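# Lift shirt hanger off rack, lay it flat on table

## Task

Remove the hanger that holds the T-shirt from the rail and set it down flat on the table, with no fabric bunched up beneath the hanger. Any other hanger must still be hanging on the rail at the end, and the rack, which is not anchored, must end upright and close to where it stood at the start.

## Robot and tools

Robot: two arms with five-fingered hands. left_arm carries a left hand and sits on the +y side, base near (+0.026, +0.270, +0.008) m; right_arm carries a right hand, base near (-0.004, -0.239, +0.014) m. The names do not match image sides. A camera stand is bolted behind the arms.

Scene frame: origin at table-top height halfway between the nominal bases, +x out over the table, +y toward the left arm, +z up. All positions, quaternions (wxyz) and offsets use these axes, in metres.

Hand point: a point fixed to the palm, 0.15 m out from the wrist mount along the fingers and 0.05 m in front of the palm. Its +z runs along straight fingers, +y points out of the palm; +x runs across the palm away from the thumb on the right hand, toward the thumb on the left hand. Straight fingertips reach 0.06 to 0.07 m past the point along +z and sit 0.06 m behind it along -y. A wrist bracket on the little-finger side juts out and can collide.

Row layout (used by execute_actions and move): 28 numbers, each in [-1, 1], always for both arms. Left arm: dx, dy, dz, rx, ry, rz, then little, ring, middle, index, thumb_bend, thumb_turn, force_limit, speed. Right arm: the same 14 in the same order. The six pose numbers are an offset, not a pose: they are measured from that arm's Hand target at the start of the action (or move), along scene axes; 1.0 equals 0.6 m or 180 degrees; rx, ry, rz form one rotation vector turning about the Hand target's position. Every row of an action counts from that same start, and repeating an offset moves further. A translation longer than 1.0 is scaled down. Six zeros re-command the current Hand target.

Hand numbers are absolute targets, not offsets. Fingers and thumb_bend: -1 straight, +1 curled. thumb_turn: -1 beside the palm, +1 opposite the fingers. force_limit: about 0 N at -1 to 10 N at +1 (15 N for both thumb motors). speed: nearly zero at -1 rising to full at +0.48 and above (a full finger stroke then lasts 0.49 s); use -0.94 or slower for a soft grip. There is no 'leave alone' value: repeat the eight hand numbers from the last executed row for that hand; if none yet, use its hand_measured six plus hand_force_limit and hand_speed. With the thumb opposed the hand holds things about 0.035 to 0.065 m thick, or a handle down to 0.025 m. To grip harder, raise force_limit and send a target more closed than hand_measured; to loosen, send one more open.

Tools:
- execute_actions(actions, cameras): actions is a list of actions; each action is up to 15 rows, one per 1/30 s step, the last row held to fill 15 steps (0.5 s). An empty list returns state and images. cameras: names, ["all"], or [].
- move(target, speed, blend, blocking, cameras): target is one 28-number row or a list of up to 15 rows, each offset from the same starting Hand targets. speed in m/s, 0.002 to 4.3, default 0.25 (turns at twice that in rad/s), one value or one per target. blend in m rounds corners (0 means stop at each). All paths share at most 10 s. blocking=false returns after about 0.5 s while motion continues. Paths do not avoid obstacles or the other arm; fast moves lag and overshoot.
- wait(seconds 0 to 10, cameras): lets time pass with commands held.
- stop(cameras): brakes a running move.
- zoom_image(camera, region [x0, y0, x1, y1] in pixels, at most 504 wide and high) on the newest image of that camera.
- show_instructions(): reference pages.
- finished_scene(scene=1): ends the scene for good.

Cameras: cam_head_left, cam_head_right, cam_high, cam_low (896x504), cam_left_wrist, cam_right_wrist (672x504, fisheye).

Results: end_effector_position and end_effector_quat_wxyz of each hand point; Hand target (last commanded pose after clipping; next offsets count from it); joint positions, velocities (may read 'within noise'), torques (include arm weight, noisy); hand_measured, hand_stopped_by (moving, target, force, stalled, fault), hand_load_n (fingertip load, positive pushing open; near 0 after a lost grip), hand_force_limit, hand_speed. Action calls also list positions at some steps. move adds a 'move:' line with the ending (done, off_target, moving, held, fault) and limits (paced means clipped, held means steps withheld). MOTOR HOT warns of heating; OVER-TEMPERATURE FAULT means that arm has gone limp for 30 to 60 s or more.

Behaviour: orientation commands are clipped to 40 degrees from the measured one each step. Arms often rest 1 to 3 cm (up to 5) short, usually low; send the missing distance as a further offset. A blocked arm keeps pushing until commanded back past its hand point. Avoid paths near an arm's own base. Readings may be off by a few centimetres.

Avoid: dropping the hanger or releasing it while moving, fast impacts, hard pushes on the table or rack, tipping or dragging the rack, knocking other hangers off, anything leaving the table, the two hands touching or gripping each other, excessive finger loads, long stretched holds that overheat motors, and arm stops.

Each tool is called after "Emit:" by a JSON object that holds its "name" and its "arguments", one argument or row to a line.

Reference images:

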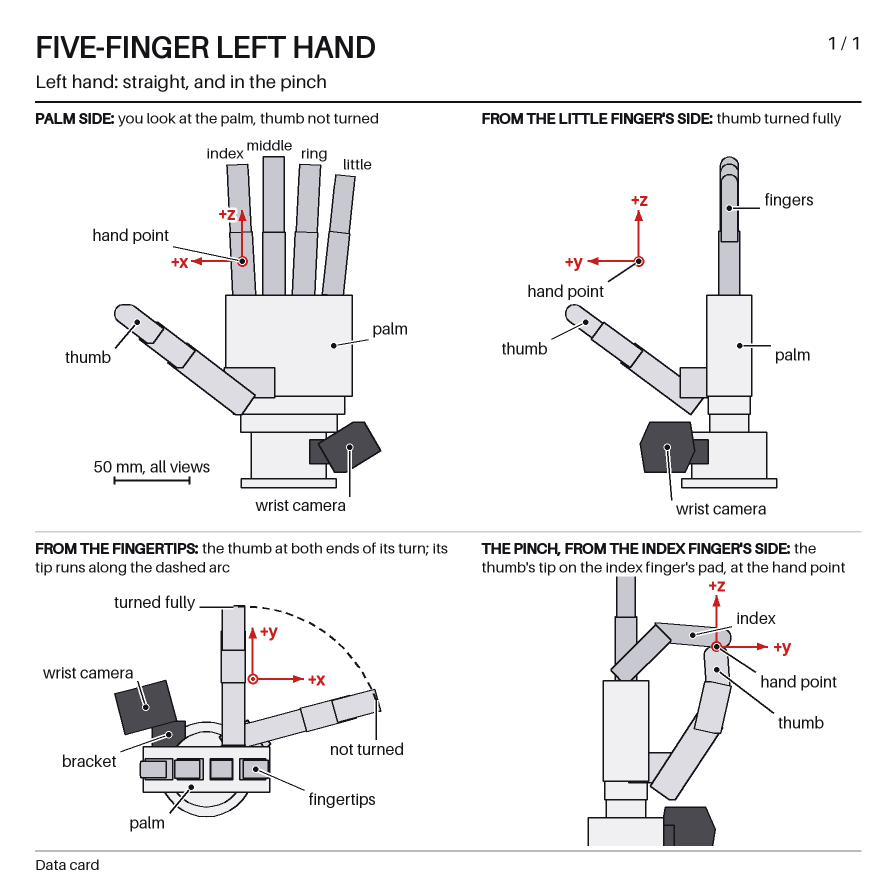

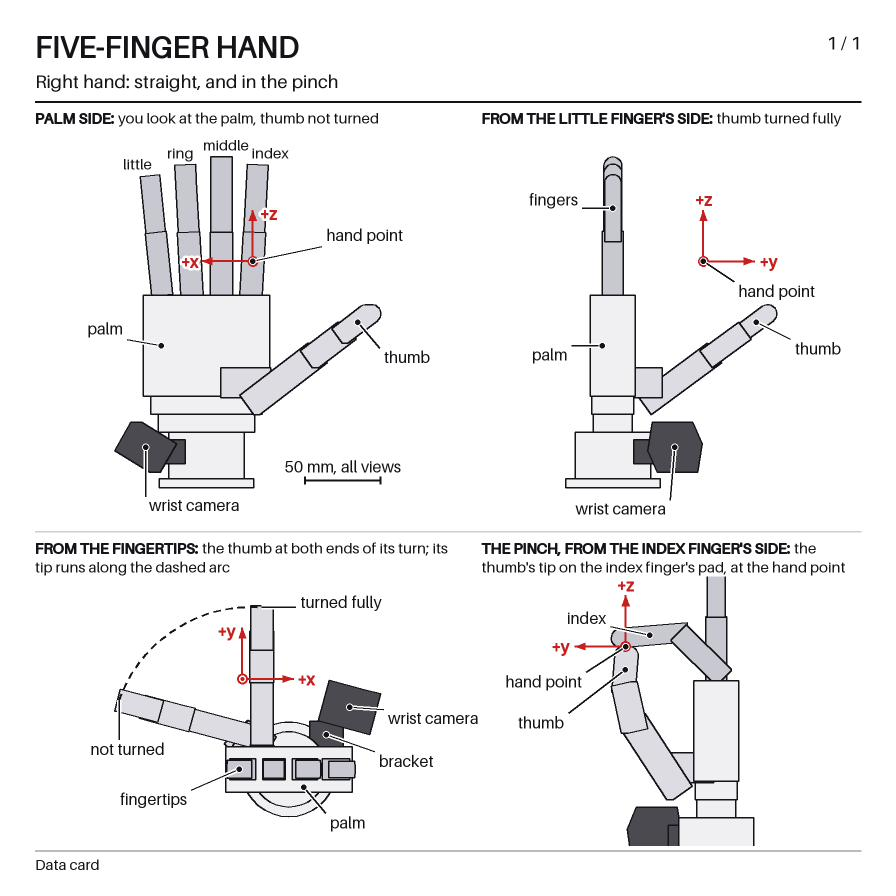

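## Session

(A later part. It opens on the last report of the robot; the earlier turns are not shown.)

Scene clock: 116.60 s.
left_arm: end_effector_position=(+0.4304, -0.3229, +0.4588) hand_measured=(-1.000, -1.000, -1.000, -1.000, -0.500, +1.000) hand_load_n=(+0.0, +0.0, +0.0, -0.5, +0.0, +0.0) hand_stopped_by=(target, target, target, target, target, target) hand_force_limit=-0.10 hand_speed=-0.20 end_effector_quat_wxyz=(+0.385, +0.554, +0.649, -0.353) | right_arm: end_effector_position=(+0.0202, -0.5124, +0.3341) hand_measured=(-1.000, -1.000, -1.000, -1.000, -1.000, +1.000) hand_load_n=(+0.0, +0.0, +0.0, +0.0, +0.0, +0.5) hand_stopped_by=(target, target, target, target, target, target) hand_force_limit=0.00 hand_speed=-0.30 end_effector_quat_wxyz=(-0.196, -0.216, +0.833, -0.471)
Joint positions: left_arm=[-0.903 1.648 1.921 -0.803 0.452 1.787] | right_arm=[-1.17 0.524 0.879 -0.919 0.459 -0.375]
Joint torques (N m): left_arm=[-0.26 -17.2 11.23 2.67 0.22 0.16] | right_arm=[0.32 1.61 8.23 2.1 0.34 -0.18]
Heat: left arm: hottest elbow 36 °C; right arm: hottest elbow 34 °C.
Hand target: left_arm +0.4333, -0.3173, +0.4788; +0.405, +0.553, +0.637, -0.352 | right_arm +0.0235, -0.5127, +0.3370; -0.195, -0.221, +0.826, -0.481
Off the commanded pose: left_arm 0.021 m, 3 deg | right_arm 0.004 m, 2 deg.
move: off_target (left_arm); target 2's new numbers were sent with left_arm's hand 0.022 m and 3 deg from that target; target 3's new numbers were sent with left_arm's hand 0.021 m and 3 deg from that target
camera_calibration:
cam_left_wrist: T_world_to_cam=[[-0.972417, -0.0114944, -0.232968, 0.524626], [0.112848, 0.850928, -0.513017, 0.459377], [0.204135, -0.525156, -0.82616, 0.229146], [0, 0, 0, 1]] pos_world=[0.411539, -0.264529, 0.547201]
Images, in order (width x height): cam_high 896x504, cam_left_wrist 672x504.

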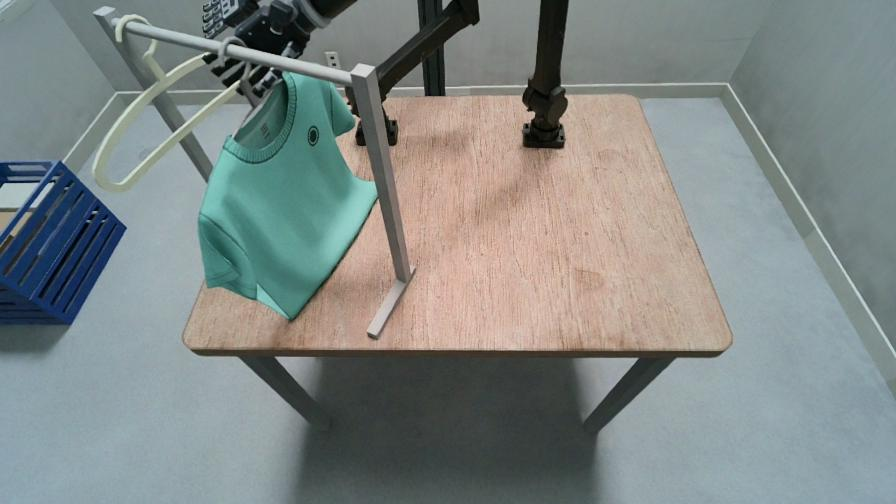

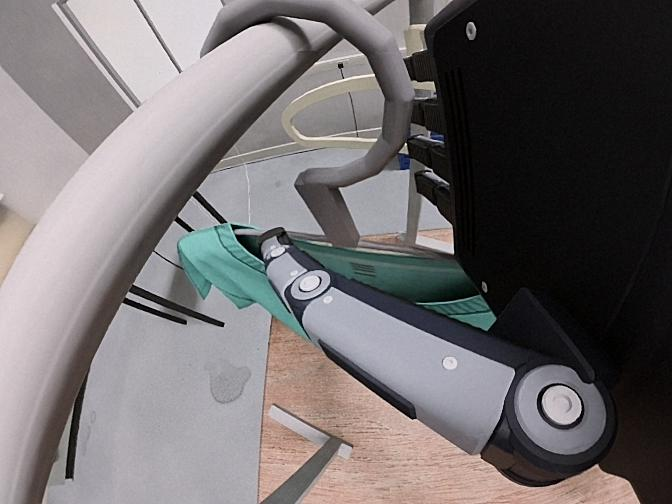

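Emit:
{"name": "move", "arguments": {
  "target": [
    [-0.0225,0.1617,0.0833,0,0,0,-1,-1,-1,-1,-0.5,1,-0.3,-0.2,0,0,0,0,0,0,-1,-1,-1,-1,-1,1,0,-0.3],
    [-0.1222,0.4455,0.0587,-0.1517,0.4403,0.3113,-1,-1,-1,-1,-0.5,1,-0.3,-0.2,0,0,0,0,0,0,-1,-1,-1,-1,-1,1,0,-0.3]
  ],
  "speed": [0.08,0.25],
  "blend": [0.01,0],
  "cameras": ["cam_high"]
}}

Emit:
{"name": "move", "arguments": {
  "target": [
    [-0.0378,-0.4333,0.0717,-0.3569,0.3176,0.3770,-1,-1,-1,-1,0.05,1,-0.3,-0.2,0,0,0,0,0,0,-1,-1,-1,-1,-1,1,0,-0.3]
  ],
  "speed": 0.22,
  "cameras": ["cam_left_wrist","cam_high","cam_head_right"]
}}

Emit:
{"name": "zoom_image", "arguments": {
  "camera": "cam_left_wrist",
  "region": [230, 80, 450, 320]
}}

Scene clock: 122.97 s.
left_arm: end_effector_position=(+0.3620, -0.0548, +0.5096) hand_measured=(-1.000, -1.000, -1.000, -1.000, -0.500, +1.000) hand_load_n=(+0.0, +0.0, +0.0, +0.5, +0.0, +0.0) hand_stopped_by=(target, target, target, target, target, target) hand_force_limit=-0.30 hand_speed=-0.20 end_effector_quat_wxyz=(+0.139, -0.211, +0.818, -0.516) | right_arm: end_effector_position=(+0.0202, -0.5124, +0.3341) hand_measured=(-1.000, -1.000, -1.000, -1.000, -1.000, +1.000) hand_load_n=(+0.0, +0.0, +0.0, +0.0, +0.0, +0.0) hand_stopped_by=(target, target, target, target, target, target) hand_force_limit=0.00 hand_speed=-0.30 end_effector_quat_wxyz=(-0.196, -0.216, +0.833, -0.471)
Joint positions: left_arm=[-0.523 1.159 1.62 -0.955 0.448 0.241] | right_arm=[-1.17 0.524 0.879 -0.919 0.459 -0.375]
Joint torques (N m): left_arm=[-0.09 -7.65 10.36 1.73 0.28 -0.08] | right_arm=[0.15 1.55 8.18 2.09 0.33 -0.17]
Heat: left arm: hottest elbow 35 °C; right arm: hottest elbow 34 °C.
Hand target: left_arm +0.3600, -0.0500, +0.5141; +0.139, -0.218, +0.815, -0.519 | right_arm +0.0235, -0.5127, +0.3370; -0.195, -0.221, +0.826, -0.481
Off the commanded pose: left_arm 0.007 m, 1 deg | right_arm 0.004 m, 2 deg.
move: done
Images, in order (width x height): cam_high 896x504.

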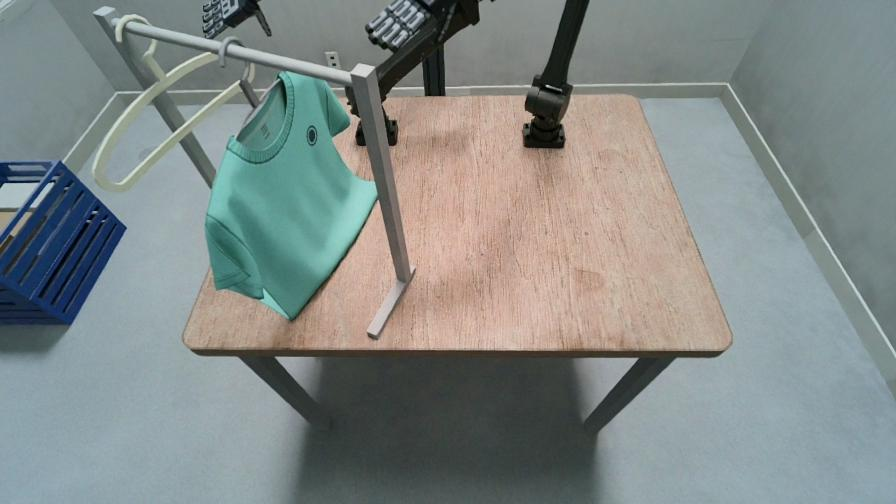

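Scene clock: 128.20 s.
left_arm: end_effector_position=(+0.3404, -0.3064, +0.5238) hand_measured=(-1.000, -1.000, -1.000, -1.000, +0.050, +1.000) hand_load_n=(+0.0, +0.0, +0.0, +0.0, +0.0, -0.5) hand_stopped_by=(target, target, target, target, target, target) hand_force_limit=-0.30 hand_speed=-0.20 end_effector_quat_wxyz=(+0.087, +0.832, -0.185, +0.516) | right_arm: end_effector_position=(+0.0202, -0.5124, +0.3341) hand_measured=(-1.000, -1.000, -1.000, -1.000, -1.000, +1.000) hand_load_n=(+0.0, +0.0, +0.0, +0.0, +0.0, +0.0) hand_stopped_by=(target, target, target, target, target, target) hand_force_limit=0.00 hand_speed=-0.30 end_effector_quat_wxyz=(-0.196, -0.216, +0.833, -0.471)
Joint positions: left_arm=[-1.184 1.478 1.77 -0.939 -0.719 -1.981] | right_arm=[-1.17 0.524 0.879 -0.919 0.459 -0.375]
Joint torques (N m): left_arm=[-1.85 -12.63 15.83 1.89 -0.44 -0.09] | right_arm=[0.44 1.67 8.21 1.95 0.32 -0.16]
Heat: left arm: hottest elbow 36 °C; right arm: hottest elbow 34 °C.
Hand target: left_arm +0.3372, -0.3100, +0.5570; +0.109, +0.826, -0.170, +0.526 | right_arm +0.0235, -0.5127, +0.3370; -0.195, -0.221, +0.826, -0.481
Off the commanded pose: left_arm 0.034 m, 3 deg | right_arm 0.004 m, 2 deg.
move: off_target (left_arm)
camera_calibration:
cam_left_wrist: T_world_to_cam=[[0.503491, 0.811273, 0.29721, -0.0755733], [-0.184918, -0.234838, 0.954283, -0.511098], [0.84398, -0.535432, 0.0317797, -0.360481], [0, 0, 0, 1]] pos_world=[0.247778, -0.251728, 0.521649]
Images, in order (width x height): cam_head_right 896x504, cam_high 896x504, cam_left_wrist 672x504.

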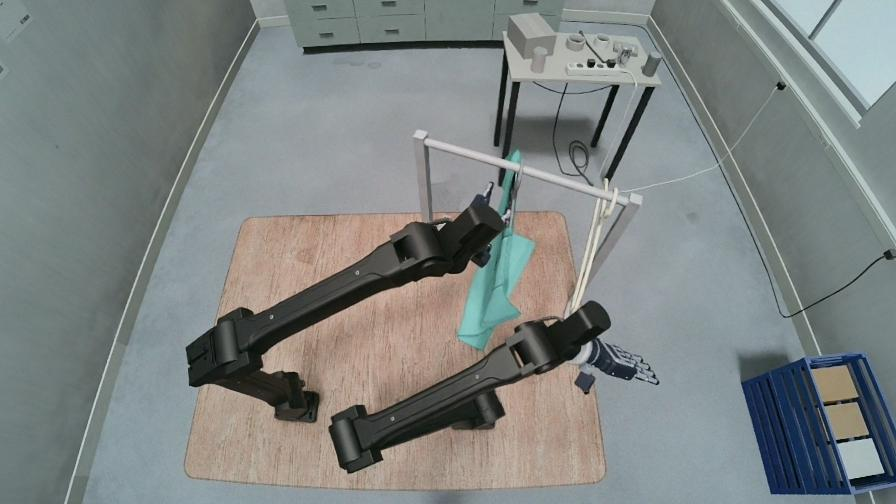

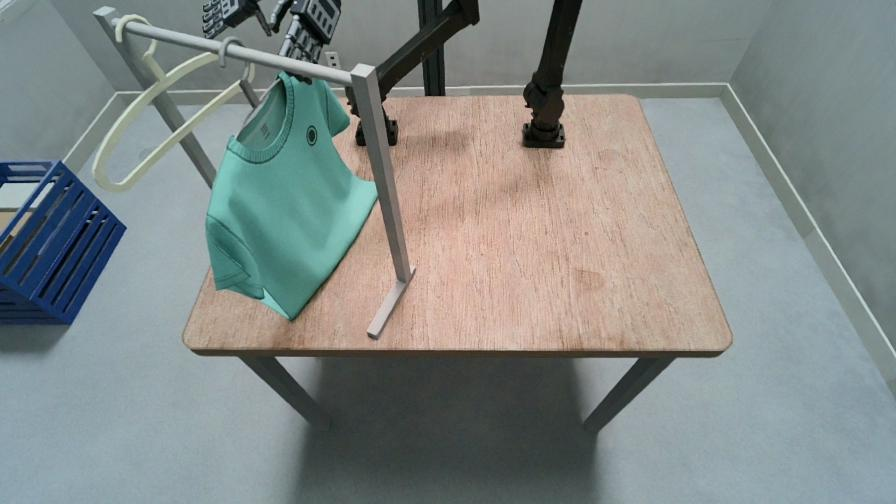

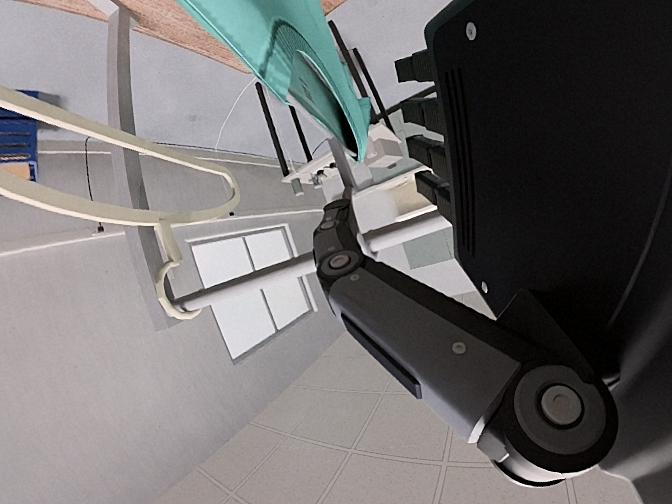

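Scaled by 2.100 from the camera's 672x504 image, which has a finer 960x720 frame.

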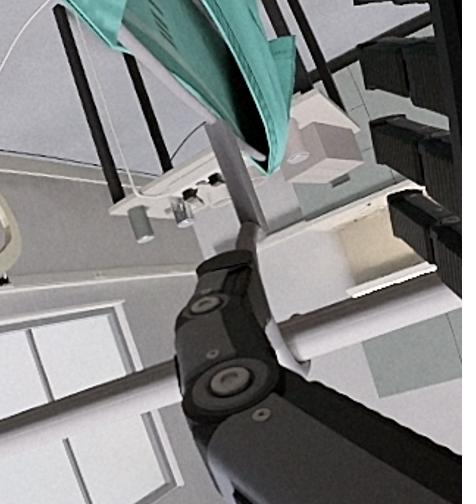

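Emit:
{"name": "move", "arguments": {
  "target": [
    [0.1133,-0.0497,-0.062,0,0,0.0611,-1,-1,-1,-1,0.05,1,-0.3,-0.2,0,0,0,0,0,0,-1,-1,-1,-1,-1,1,0,-0.3]
  ],
  "speed": 0.1,
  "cameras": ["cam_left_wrist","cam_high","cam_head_right"]
}}

Emit:
{"name": "zoom_image", "arguments": {
  "camera": "cam_left_wrist",
  "region": [250, 100, 430, 300]
}}

Scene clock: 130.27 s.
left_arm: end_effector_position=(+0.3972, -0.3398, +0.4821) hand_measured=(-1.000, -1.000, -1.000, -1.000, +0.050, +1.000) hand_load_n=(+0.0, +0.0, +0.0, +0.0, +0.0, +0.0) hand_stopped_by=(target, target, target, target, target, target) hand_force_limit=-0.30 hand_speed=-0.20 end_effector_quat_wxyz=(+0.035, +0.841, -0.125, +0.525) | right_arm: end_effector_position=(+0.0202, -0.5124, +0.3341) hand_measured=(-1.000, -1.000, -1.000, -1.000, -1.000, +1.000) hand_load_n=(+0.0, +0.0, +0.0, +0.0, +0.5, +0.0) hand_stopped_by=(target, target, target, target, target, target) hand_force_limit=0.00 hand_speed=-0.30 end_effector_quat_wxyz=(-0.196, -0.216, +0.833, -0.471)
Joint positions: left_arm=[-1.157 1.653 1.877 -0.951 -0.834 -2.073] | right_arm=[-1.17 0.524 0.879 -0.919 0.459 -0.375]
Joint torques (N m): left_arm=[0.03 -15.74 15.73 1.99 -0.43 -0.03] | right_arm=[0.62 1.49 8.16 2.02 0.32 -0.17]
Heat: left arm: hottest elbow 36 °C; right arm: hottest elbow 34 °C.
Hand target: left_arm +0.4053, -0.3398, +0.5199; +0.058, +0.839, -0.090, +0.534 | right_arm +0.0235, -0.5127, +0.3370; -0.195, -0.221, +0.826, -0.481
Off the commanded pose: left_arm 0.039 m, 5 deg | right_arm 0.004 m, 2 deg.
joint sent to its limit (left arm) — joint 6 (wrist roll), lower limit. The joint targets still meet the commanded pose.
move: off_target (left_arm)
camera_calibration:
cam_left_wrist: T_world_to_cam=[[0.366054, 0.872783, 0.322886, -0.00145408], [-0.158222, -0.283545, 0.945816, -0.491588], [0.917045, -0.397307, 0.0343007, -0.408328], [0, 0, 0, 1]] pos_world=[0.297207, -0.30035, 0.479427]
Images, in order (width x height): cam_head_right 896x504, cam_high 896x504, cam_left_wrist 672x504.

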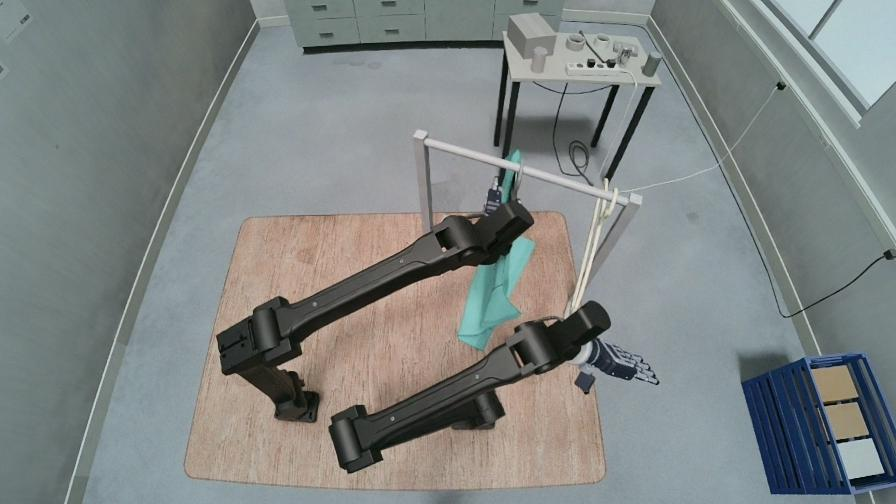

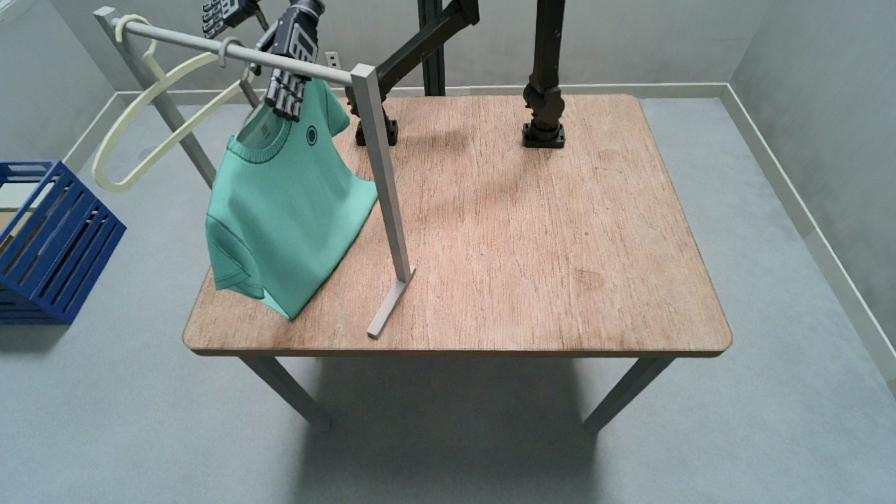

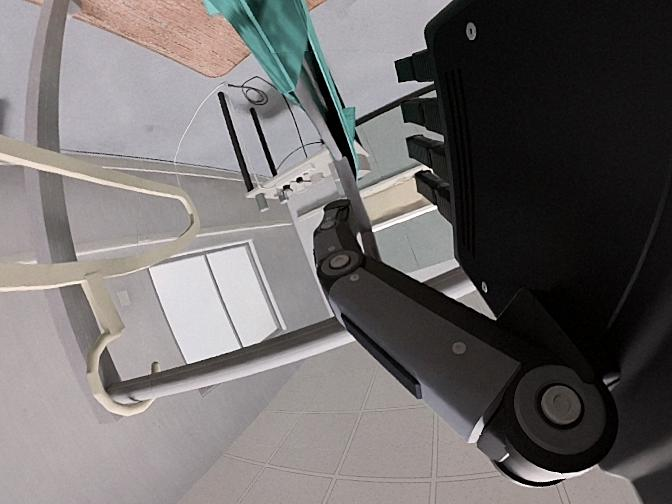

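Scaled by 2.520 from the camera's 672x504 image, which has a finer 960x720 frame.

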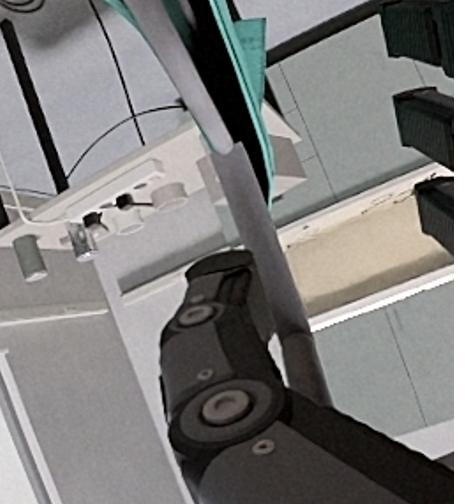

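Emit:
{"name": "move", "arguments": {
  "target": [
    [0.0587,-0.0062,-0.0228,0,0,0,-1,-1,-1,-1,0.05,1,-0.3,-0.2,0,0,0,0,0,0,-1,-1,-1,-1,-1,1,0,-0.3]
  ],
  "speed": 0.06,
  "cameras": ["cam_left_wrist"]
}}

Emit:
{"name": "zoom_image", "arguments": {
  "camera": "cam_left_wrist",
  "region": [250, 100, 430, 300]
}}

Scene clock: 131.67 s.
left_arm: end_effector_position=(+0.4319, -0.3410, +0.4681) hand_measured=(-1.000, -1.000, -1.000, -1.000, +0.050, +1.000) hand_load_n=(+0.0, +0.0, +0.0, +0.0, +0.0, +0.0) hand_stopped_by=(target, target, target, target, target, target) hand_force_limit=-0.30 hand_speed=-0.20 end_effector_quat_wxyz=(+0.034, +0.848, -0.111, +0.518) | right_arm: end_effector_position=(+0.0202, -0.5124, +0.3341) hand_measured=(-1.000, -1.000, -1.000, -1.000, -1.000, +1.000) hand_load_n=(+0.0, +0.0, +0.0, +0.0, +0.0, +0.0) hand_stopped_by=(target, target, target, target, target, target) hand_force_limit=0.00 hand_speed=-0.30 end_effector_quat_wxyz=(-0.196, -0.216, +0.833, -0.471)
Joint positions: left_arm=[-1.106 1.697 1.901 -0.929 -0.802 -2.073] | right_arm=[-1.17 0.524 0.879 -0.919 0.459 -0.375]
Joint torques (N m): left_arm=[-0.03 -15.91 16.02 2.19 -0.3 0.07] | right_arm=[0.56 1.85 8.31 2.14 0.31 -0.18]
Heat: left arm: hottest elbow 36 °C; right arm: hottest elbow 34 °C.
Hand target: left_arm +0.4406, -0.3435, +0.5059; +0.058, +0.839, -0.090, +0.534 | right_arm +0.0235, -0.5127, +0.3370; -0.195, -0.221, +0.826, -0.481
Off the commanded pose: left_arm 0.039 m, 4 deg | right_arm 0.004 m, 2 deg.
move: off_target (left_arm)
camera_calibration:
cam_left_wrist: T_world_to_cam=[[0.348071, 0.885697, 0.307225, 0.0108622], [-0.132768, -0.277842, 0.951408, -0.484906], [0.928019, -0.371948, 0.0208838, -0.42989], [0, 0, 0, 1]] pos_world=[0.330785, -0.304244, 0.466984]
Images, in order (width x height): cam_left_wrist 672x504.

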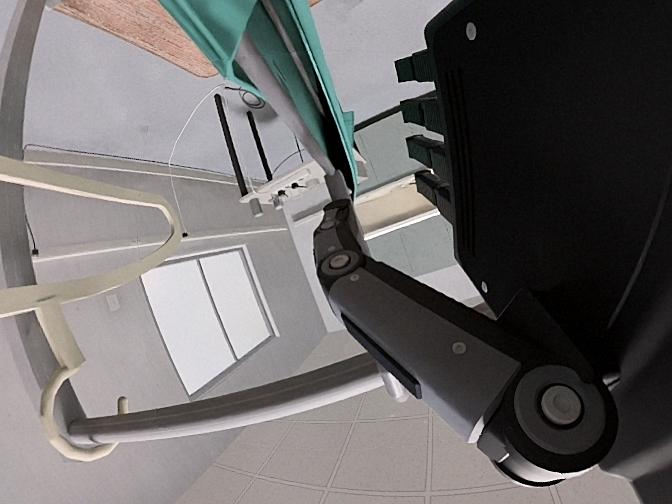

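Scaled by 2.520 from the camera's 672x504 image, which has a finer 960x720 frame.

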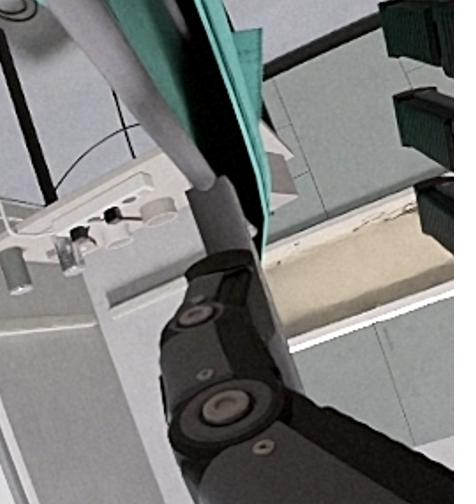

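Emit:
{"name": "move", "arguments": {
  "target": [
    [0.018,-0.002,-0.006,0,0,0,-1,-1,-1,-1,0.05,1,-0.3,-0.2,0,0,0,0,0,0,-1,-1,-1,-1,-1,1,0,-0.3]
  ],
  "speed": 0.05,
  "cameras": ["cam_left_wrist"]
}}

Emit:
{"name": "zoom_image", "arguments": {
  "camera": "cam_left_wrist",
  "region": [250, 100, 430, 300]
}}

Scene clock: 132.67 s.
left_arm: end_effector_position=(+0.4391, -0.3427, +0.4699) hand_measured=(-1.000, -1.000, -1.000, -1.000, +0.050, +1.000) hand_load_n=(+0.0, +0.0, +0.0, +0.0, +0.0, +0.0) hand_stopped_by=(target, target, target, target, target, target) hand_force_limit=-0.30 hand_speed=-0.20 end_effector_quat_wxyz=(+0.041, +0.847, -0.106, +0.519) | right_arm: end_effector_position=(+0.0202, -0.5124, +0.3341) hand_measured=(-1.000, -1.000, -1.000, -1.000, -1.000, +1.000) hand_load_n=(+0.0, +0.0, +0.0, +0.0, +0.0, +0.5) hand_stopped_by=(target, target, target, target, target, target) hand_force_limit=0.00 hand_speed=-0.30 end_effector_quat_wxyz=(-0.196, -0.216, +0.833, -0.471)
Joint positions: left_arm=[-1.095 1.705 1.909 -0.913 -0.789 -2.071] | right_arm=[-1.17 0.524 0.879 -0.919 0.459 -0.375]
Joint torques (N m): left_arm=[-0.5 -16.5 15.95 2.06 -0.31 0.16] | right_arm=[0.15 1.44 8.23 2.06 0.32 -0.2]
Heat: left arm: hottest elbow 36 °C; right arm: hottest elbow 34 °C.
Hand target: left_arm +0.4514, -0.3446, +0.5025; +0.058, +0.839, -0.090, +0.534 | right_arm +0.0235, -0.5127, +0.3370; -0.195, -0.221, +0.826, -0.481
Off the commanded pose: left_arm 0.035 m, 3 deg | right_arm 0.004 m, 2 deg.
move: off_target (left_arm)
camera_calibration:
cam_left_wrist: T_world_to_cam=[[0.348128, 0.890988, 0.291456, 0.0184637], [-0.13239, -0.261061, 0.956201, -0.482851], [0.928052, -0.371466, 0.027075, -0.439994], [0, 0, 0, 1]] pos_world=[0.337985, -0.305947, 0.468234]
Images, in order (width x height): cam_left_wrist 672x504.

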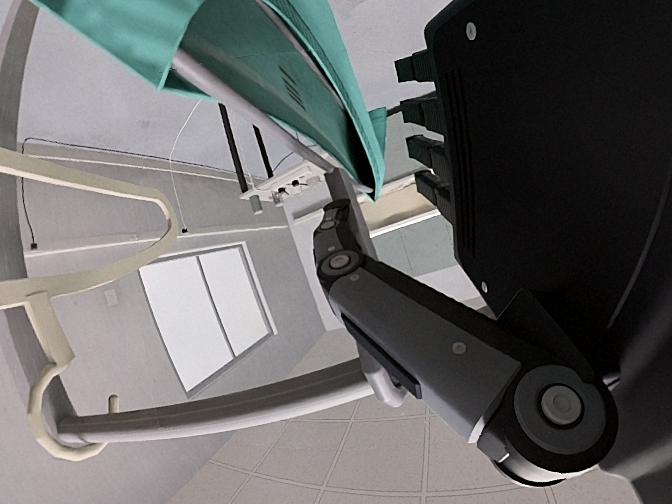

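Scaled by 2.520 from the camera's 672x504 image, which has a finer 960x720 frame.

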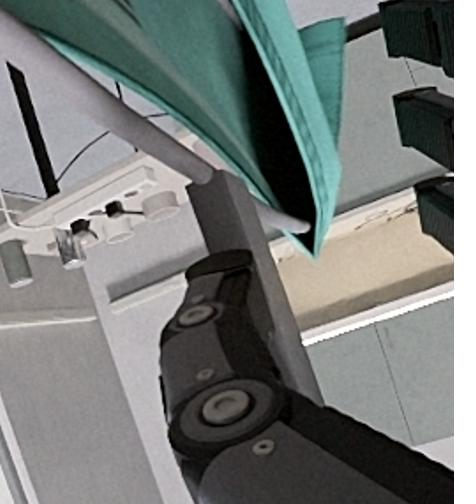

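Emit:
{"name": "move", "arguments": {
  "target": [
    [-0.0867,0.0183,0.045,0,0,0,-1,-1,-1,-1,-1,1,0,-0.2,0,0,0,0,0,0,-1,-1,-1,-1,-1,1,0,-0.3],
    [-0.1357,-0.039,0.0425,0,0,-0.0444,-1,-1,-1,-1,-1,1,0,-0.2,0,0,0,0,0,0,-1,-1,-1,-1,-1,1,0,-0.3]
  ],
  "speed": 0.06,
  "cameras": ["cam_left_wrist","cam_high","cam_head_right"]
}}

Emit:
{"name": "zoom_image", "arguments": {
  "camera": "cam_left_wrist",
  "region": [230, 60, 450, 300]
}}

Emit:
{"name": "zoom_image", "arguments": {
  "camera": "cam_high",
  "region": [195, 0, 345, 150]
}}

Scene clock: 140.07 s.
left_arm: end_effector_position=(+0.3748, -0.3598, +0.4941) hand_measured=(-1.000, -1.000, -1.000, -1.000, -1.000, +1.000) hand_load_n=(+0.0, +0.0, +0.0, +0.0, +0.0, +0.0) hand_stopped_by=(target, target, target, target, target, target) hand_force_limit=0.00 hand_speed=-0.20 end_effector_quat_wxyz=(+0.071, +0.841, -0.154, +0.514) | right_arm: end_effector_position=(+0.0202, -0.5124, +0.3341) hand_measured=(-1.000, -1.000, -1.000, -1.000, -1.000, +1.000) hand_load_n=(+0.0, +0.0, +0.0, +0.0, +0.0, +0.5) hand_stopped_by=(target, target, target, target, target, target) hand_force_limit=0.00 hand_speed=-0.30 end_effector_quat_wxyz=(-0.196, -0.216, +0.833, -0.471)
Joint positions: left_arm=[-1.179 1.655 1.909 -0.946 -0.764 -2.047] | right_arm=[-1.17 0.524 0.879 -0.919 0.459 -0.375]
Joint torques (N m): left_arm=[-1.61 -15.27 15.42 2.52 -0.25 0.13] | right_arm=[0.62 1.55 8.2 2.04 0.32 -0.17]
Heat: left arm: hottest elbow 37 °C; right arm: hottest elbow 34 °C.
Hand target: left_arm +0.3699, -0.3682, +0.5278; +0.095, +0.830, -0.148, +0.529 | right_arm +0.0235, -0.5127, +0.3370; -0.195, -0.221, +0.826, -0.481
Off the commanded pose: left_arm 0.035 m, 4 deg | right_arm 0.004 m, 2 deg.
move: off_target (left_arm)
camera_calibration:
cam_left_wrist: T_world_to_cam=[[0.448328, 0.845538, 0.289944, -0.00407883], [-0.158468, -0.244048, 0.956728, -0.503261], [0.87971, -0.474875, 0.0245766, -0.405184], [0, 0, 0, 1]] pos_world=[0.278523, -0.311783, 0.492624]
Images, in order (width x height): cam_head_right 896x504, cam_high 896x504, cam_left_wrist 672x504.

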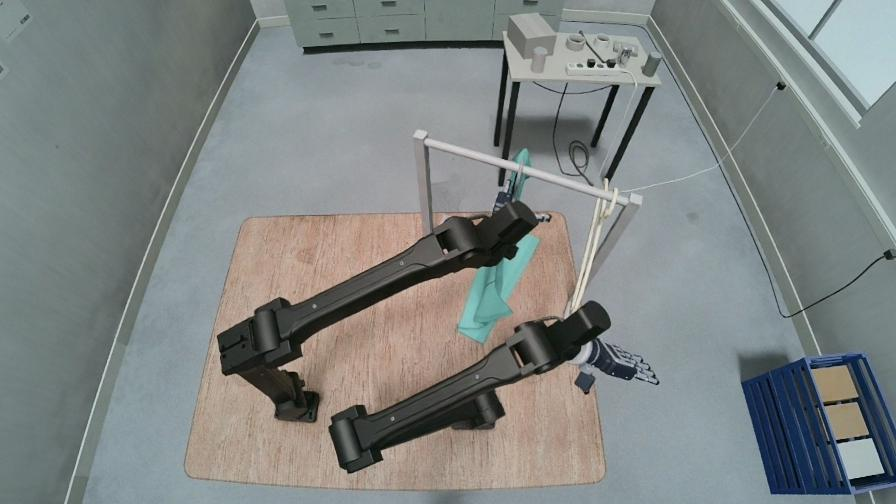

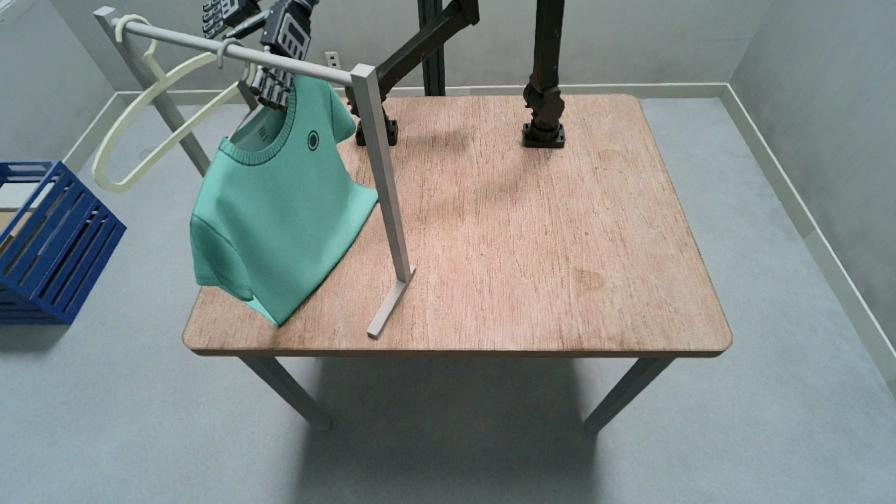

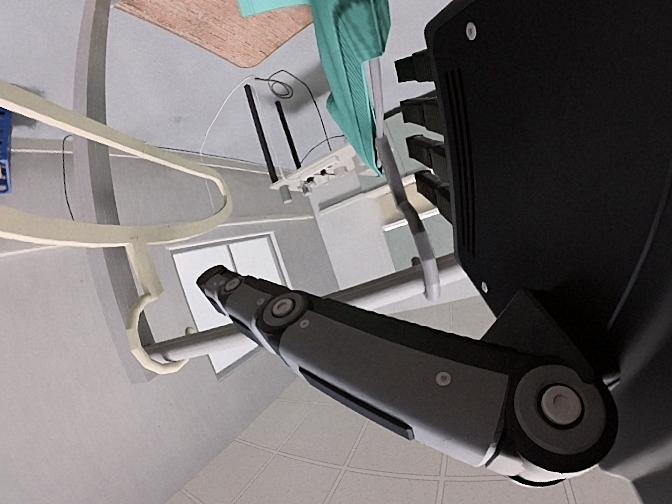

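Scaled by 2.100 from the camera's 672x504 image, which has a finer 960x720 frame.

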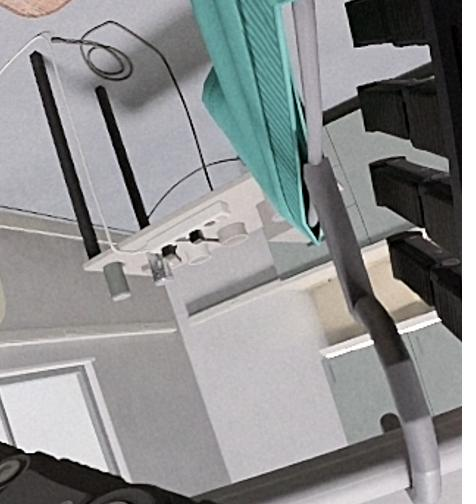

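Scaled by 3.360.

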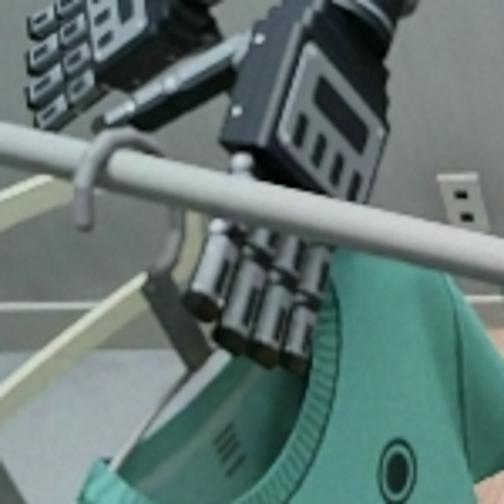

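Emit:
{"name": "move", "arguments": {
  "target": [
    [0.104,-0.0343,-0.057,0,0,0,-1,-1,-1,-1,-1,1,0,-0.2,0,0,0,0,0,0,-1,-1,-1,-1,-1,1,0,-0.3]
  ],
  "speed": 0.06,
  "cameras": ["cam_left_wrist","cam_high","cam_head_right"]
}}

Emit:
{"name": "zoom_image", "arguments": {
  "camera": "cam_left_wrist",
  "region": [280, 60, 480, 300]
}}

Emit:
{"name": "zoom_image", "arguments": {
  "camera": "cam_high",
  "region": [195, 0, 345, 150]
}}

Scene clock: 142.13 s.
left_arm: end_effector_position=(+0.4237, -0.3853, +0.4547) hand_measured=(-1.000, -1.000, -1.000, -1.000, -1.000, +1.000) hand_load_n=(+0.0, +0.0, +0.0, +0.0, +0.0, -0.5) hand_stopped_by=(target, target, target, target, target, target) hand_force_limit=0.00 hand_speed=-0.20 end_effector_quat_wxyz=(+0.074, +0.841, -0.163, +0.510) | right_arm: end_effector_position=(+0.0202, -0.5124, +0.3341) hand_measured=(-1.000, -1.000, -1.000, -1.000, -1.000, +1.000) hand_load_n=(+0.0, +0.0, +0.0, +0.0, +0.0, +0.0) hand_stopped_by=(target, target, target, target, target, target) hand_force_limit=0.00 hand_speed=-0.30 end_effector_quat_wxyz=(-0.196, -0.216, +0.833, -0.471)
Joint positions: left_arm=[-1.111 1.745 1.92 -0.83 -0.693 -1.98] | right_arm=[-1.17 0.524 0.879 -0.919 0.459 -0.375]
Joint torques (N m): left_arm=[0.56 -17.49 16.32 2.41 -0.28 0.15] | right_arm=[0.44 1.55 8.2 1.96 0.34 -0.2]
Heat: left arm: hottest elbow 37 °C; right arm: hottest elbow 34 °C.
Hand target: left_arm +0.4323, -0.3887, +0.4938; +0.095, +0.830, -0.148, +0.529 | right_arm +0.0235, -0.5127, +0.3370; -0.195, -0.221, +0.826, -0.481
Off the commanded pose: left_arm 0.040 m, 4 deg | right_arm 0.004 m, 2 deg.
move: off_target (left_arm)
camera_calibration:
cam_left_wrist: T_world_to_cam=[[0.465869, 0.835814, 0.290483, -0.00444904], [-0.155531, -0.245826, 0.956755, -0.465955], [0.871078, -0.490902, 0.0154721, -0.457774], [0, 0, 0, 1]] pos_world=[0.328359, -0.335547, 0.45418]
Images, in order (width x height): cam_head_right 896x504, cam_high 896x504, cam_left_wrist 672x504.

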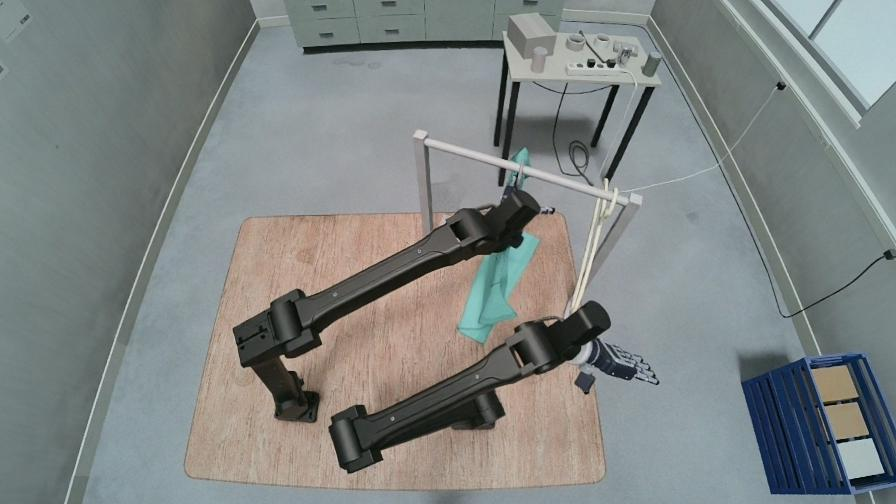

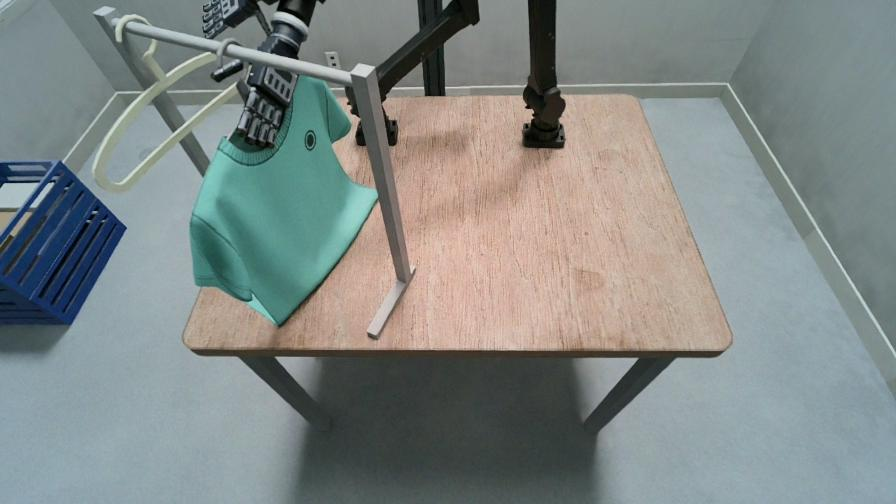

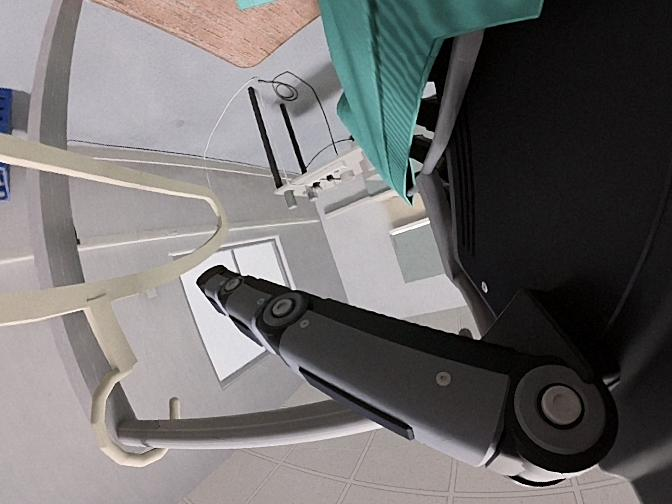

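Scaled by 2.100 from the camera's 672x504 image, which has a finer 960x720 frame.

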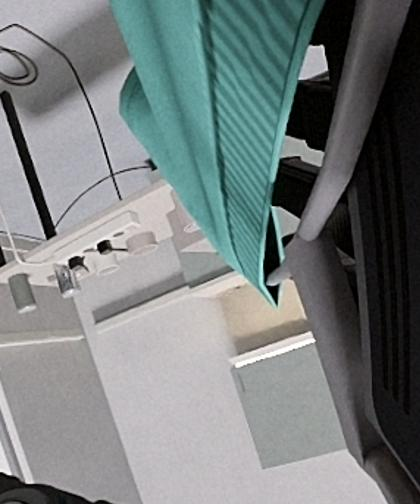

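Scaled by 3.360.

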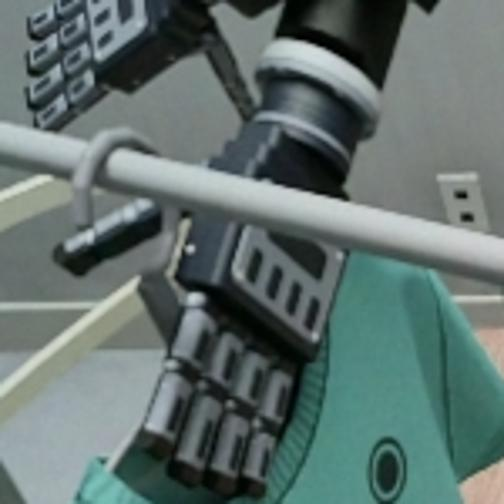

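Emit:
{"name": "move", "arguments": {
  "target": [
    [0.0208,-0.0083,0.0117,0,0,0,-1,-1,-1,-1,-1,1,0,-0.2,0,0,0,0,0,0,-1,-1,-1,-1,-1,1,0,-0.3]
  ],
  "speed": 0.05,
  "cameras": ["cam_left_wrist"]
}}

Emit:
{"name": "zoom_image", "arguments": {
  "camera": "cam_left_wrist",
  "region": [280, 60, 480, 300]
}}

Scene clock: 143.37 s.
left_arm: end_effector_position=(+0.4346, -0.3951, +0.4626) hand_measured=(-1.000, -1.000, -1.000, -1.000, -1.000, +1.000) hand_load_n=(+0.0, +0.0, +0.0, +0.0, +0.0, -0.5) hand_stopped_by=(target, target, target, target, target, target) hand_force_limit=0.00 hand_speed=-0.20 end_effector_quat_wxyz=(+0.081, +0.839, -0.162, +0.513) | right_arm: end_effector_position=(+0.0202, -0.5124, +0.3341) hand_measured=(-1.000, -1.000, -1.000, -1.000, -1.000, +1.000) hand_load_n=(+0.0, +0.0, +0.0, +0.0, +0.0, +0.0) hand_stopped_by=(target, target, target, target, target, target) hand_force_limit=0.00 hand_speed=-0.30 end_effector_quat_wxyz=(-0.196, -0.216, +0.833, -0.471)
Joint positions: left_arm=[-1.099 1.781 1.98 -0.832 -0.679 -1.968] | right_arm=[-1.17 0.524 0.879 -0.919 0.459 -0.375]
Joint torques (N m): left_arm=[-0.15 -18.32 16.65 1.8 -0.25 0.15] | right_arm=[-0.09 1.67 8.2 2.02 0.31 -0.13]
Heat: left arm: hottest elbow 37 °C; right arm: hottest elbow 34 °C.
Hand target: left_arm +0.4448, -0.3936, +0.5009; +0.095, +0.830, -0.148, +0.529 | right_arm +0.0235, -0.5127, +0.3370; -0.195, -0.221, +0.826, -0.481
Off the commanded pose: left_arm 0.040 m, 3 deg | right_arm 0.004 m, 2 deg.
move: off_target (left_arm)
camera_calibration:
cam_left_wrist: T_world_to_cam=[[0.469059, 0.837041, 0.281682, -0.000546549], [-0.161807, -0.232098, 0.95914, -0.467286], [0.868218, -0.495472, 0.0265719, -0.477869], [0, 0, 0, 1]] pos_world=[0.339541, -0.344769, 0.461044]
Images, in order (width x height): cam_left_wrist 672x504.

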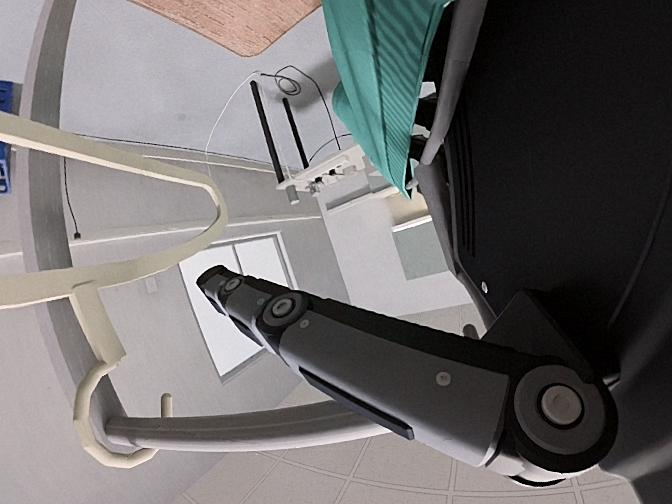

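Scaled by 2.100 from the camera's 672x504 image, which has a finer 960x720 frame.

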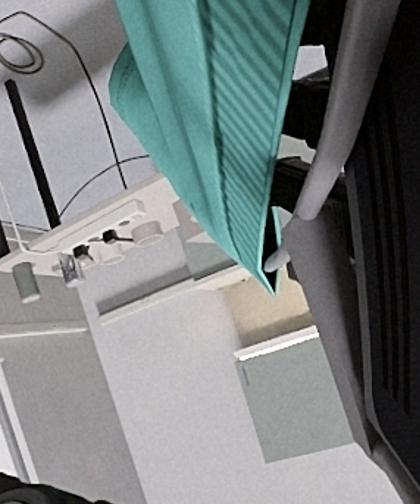

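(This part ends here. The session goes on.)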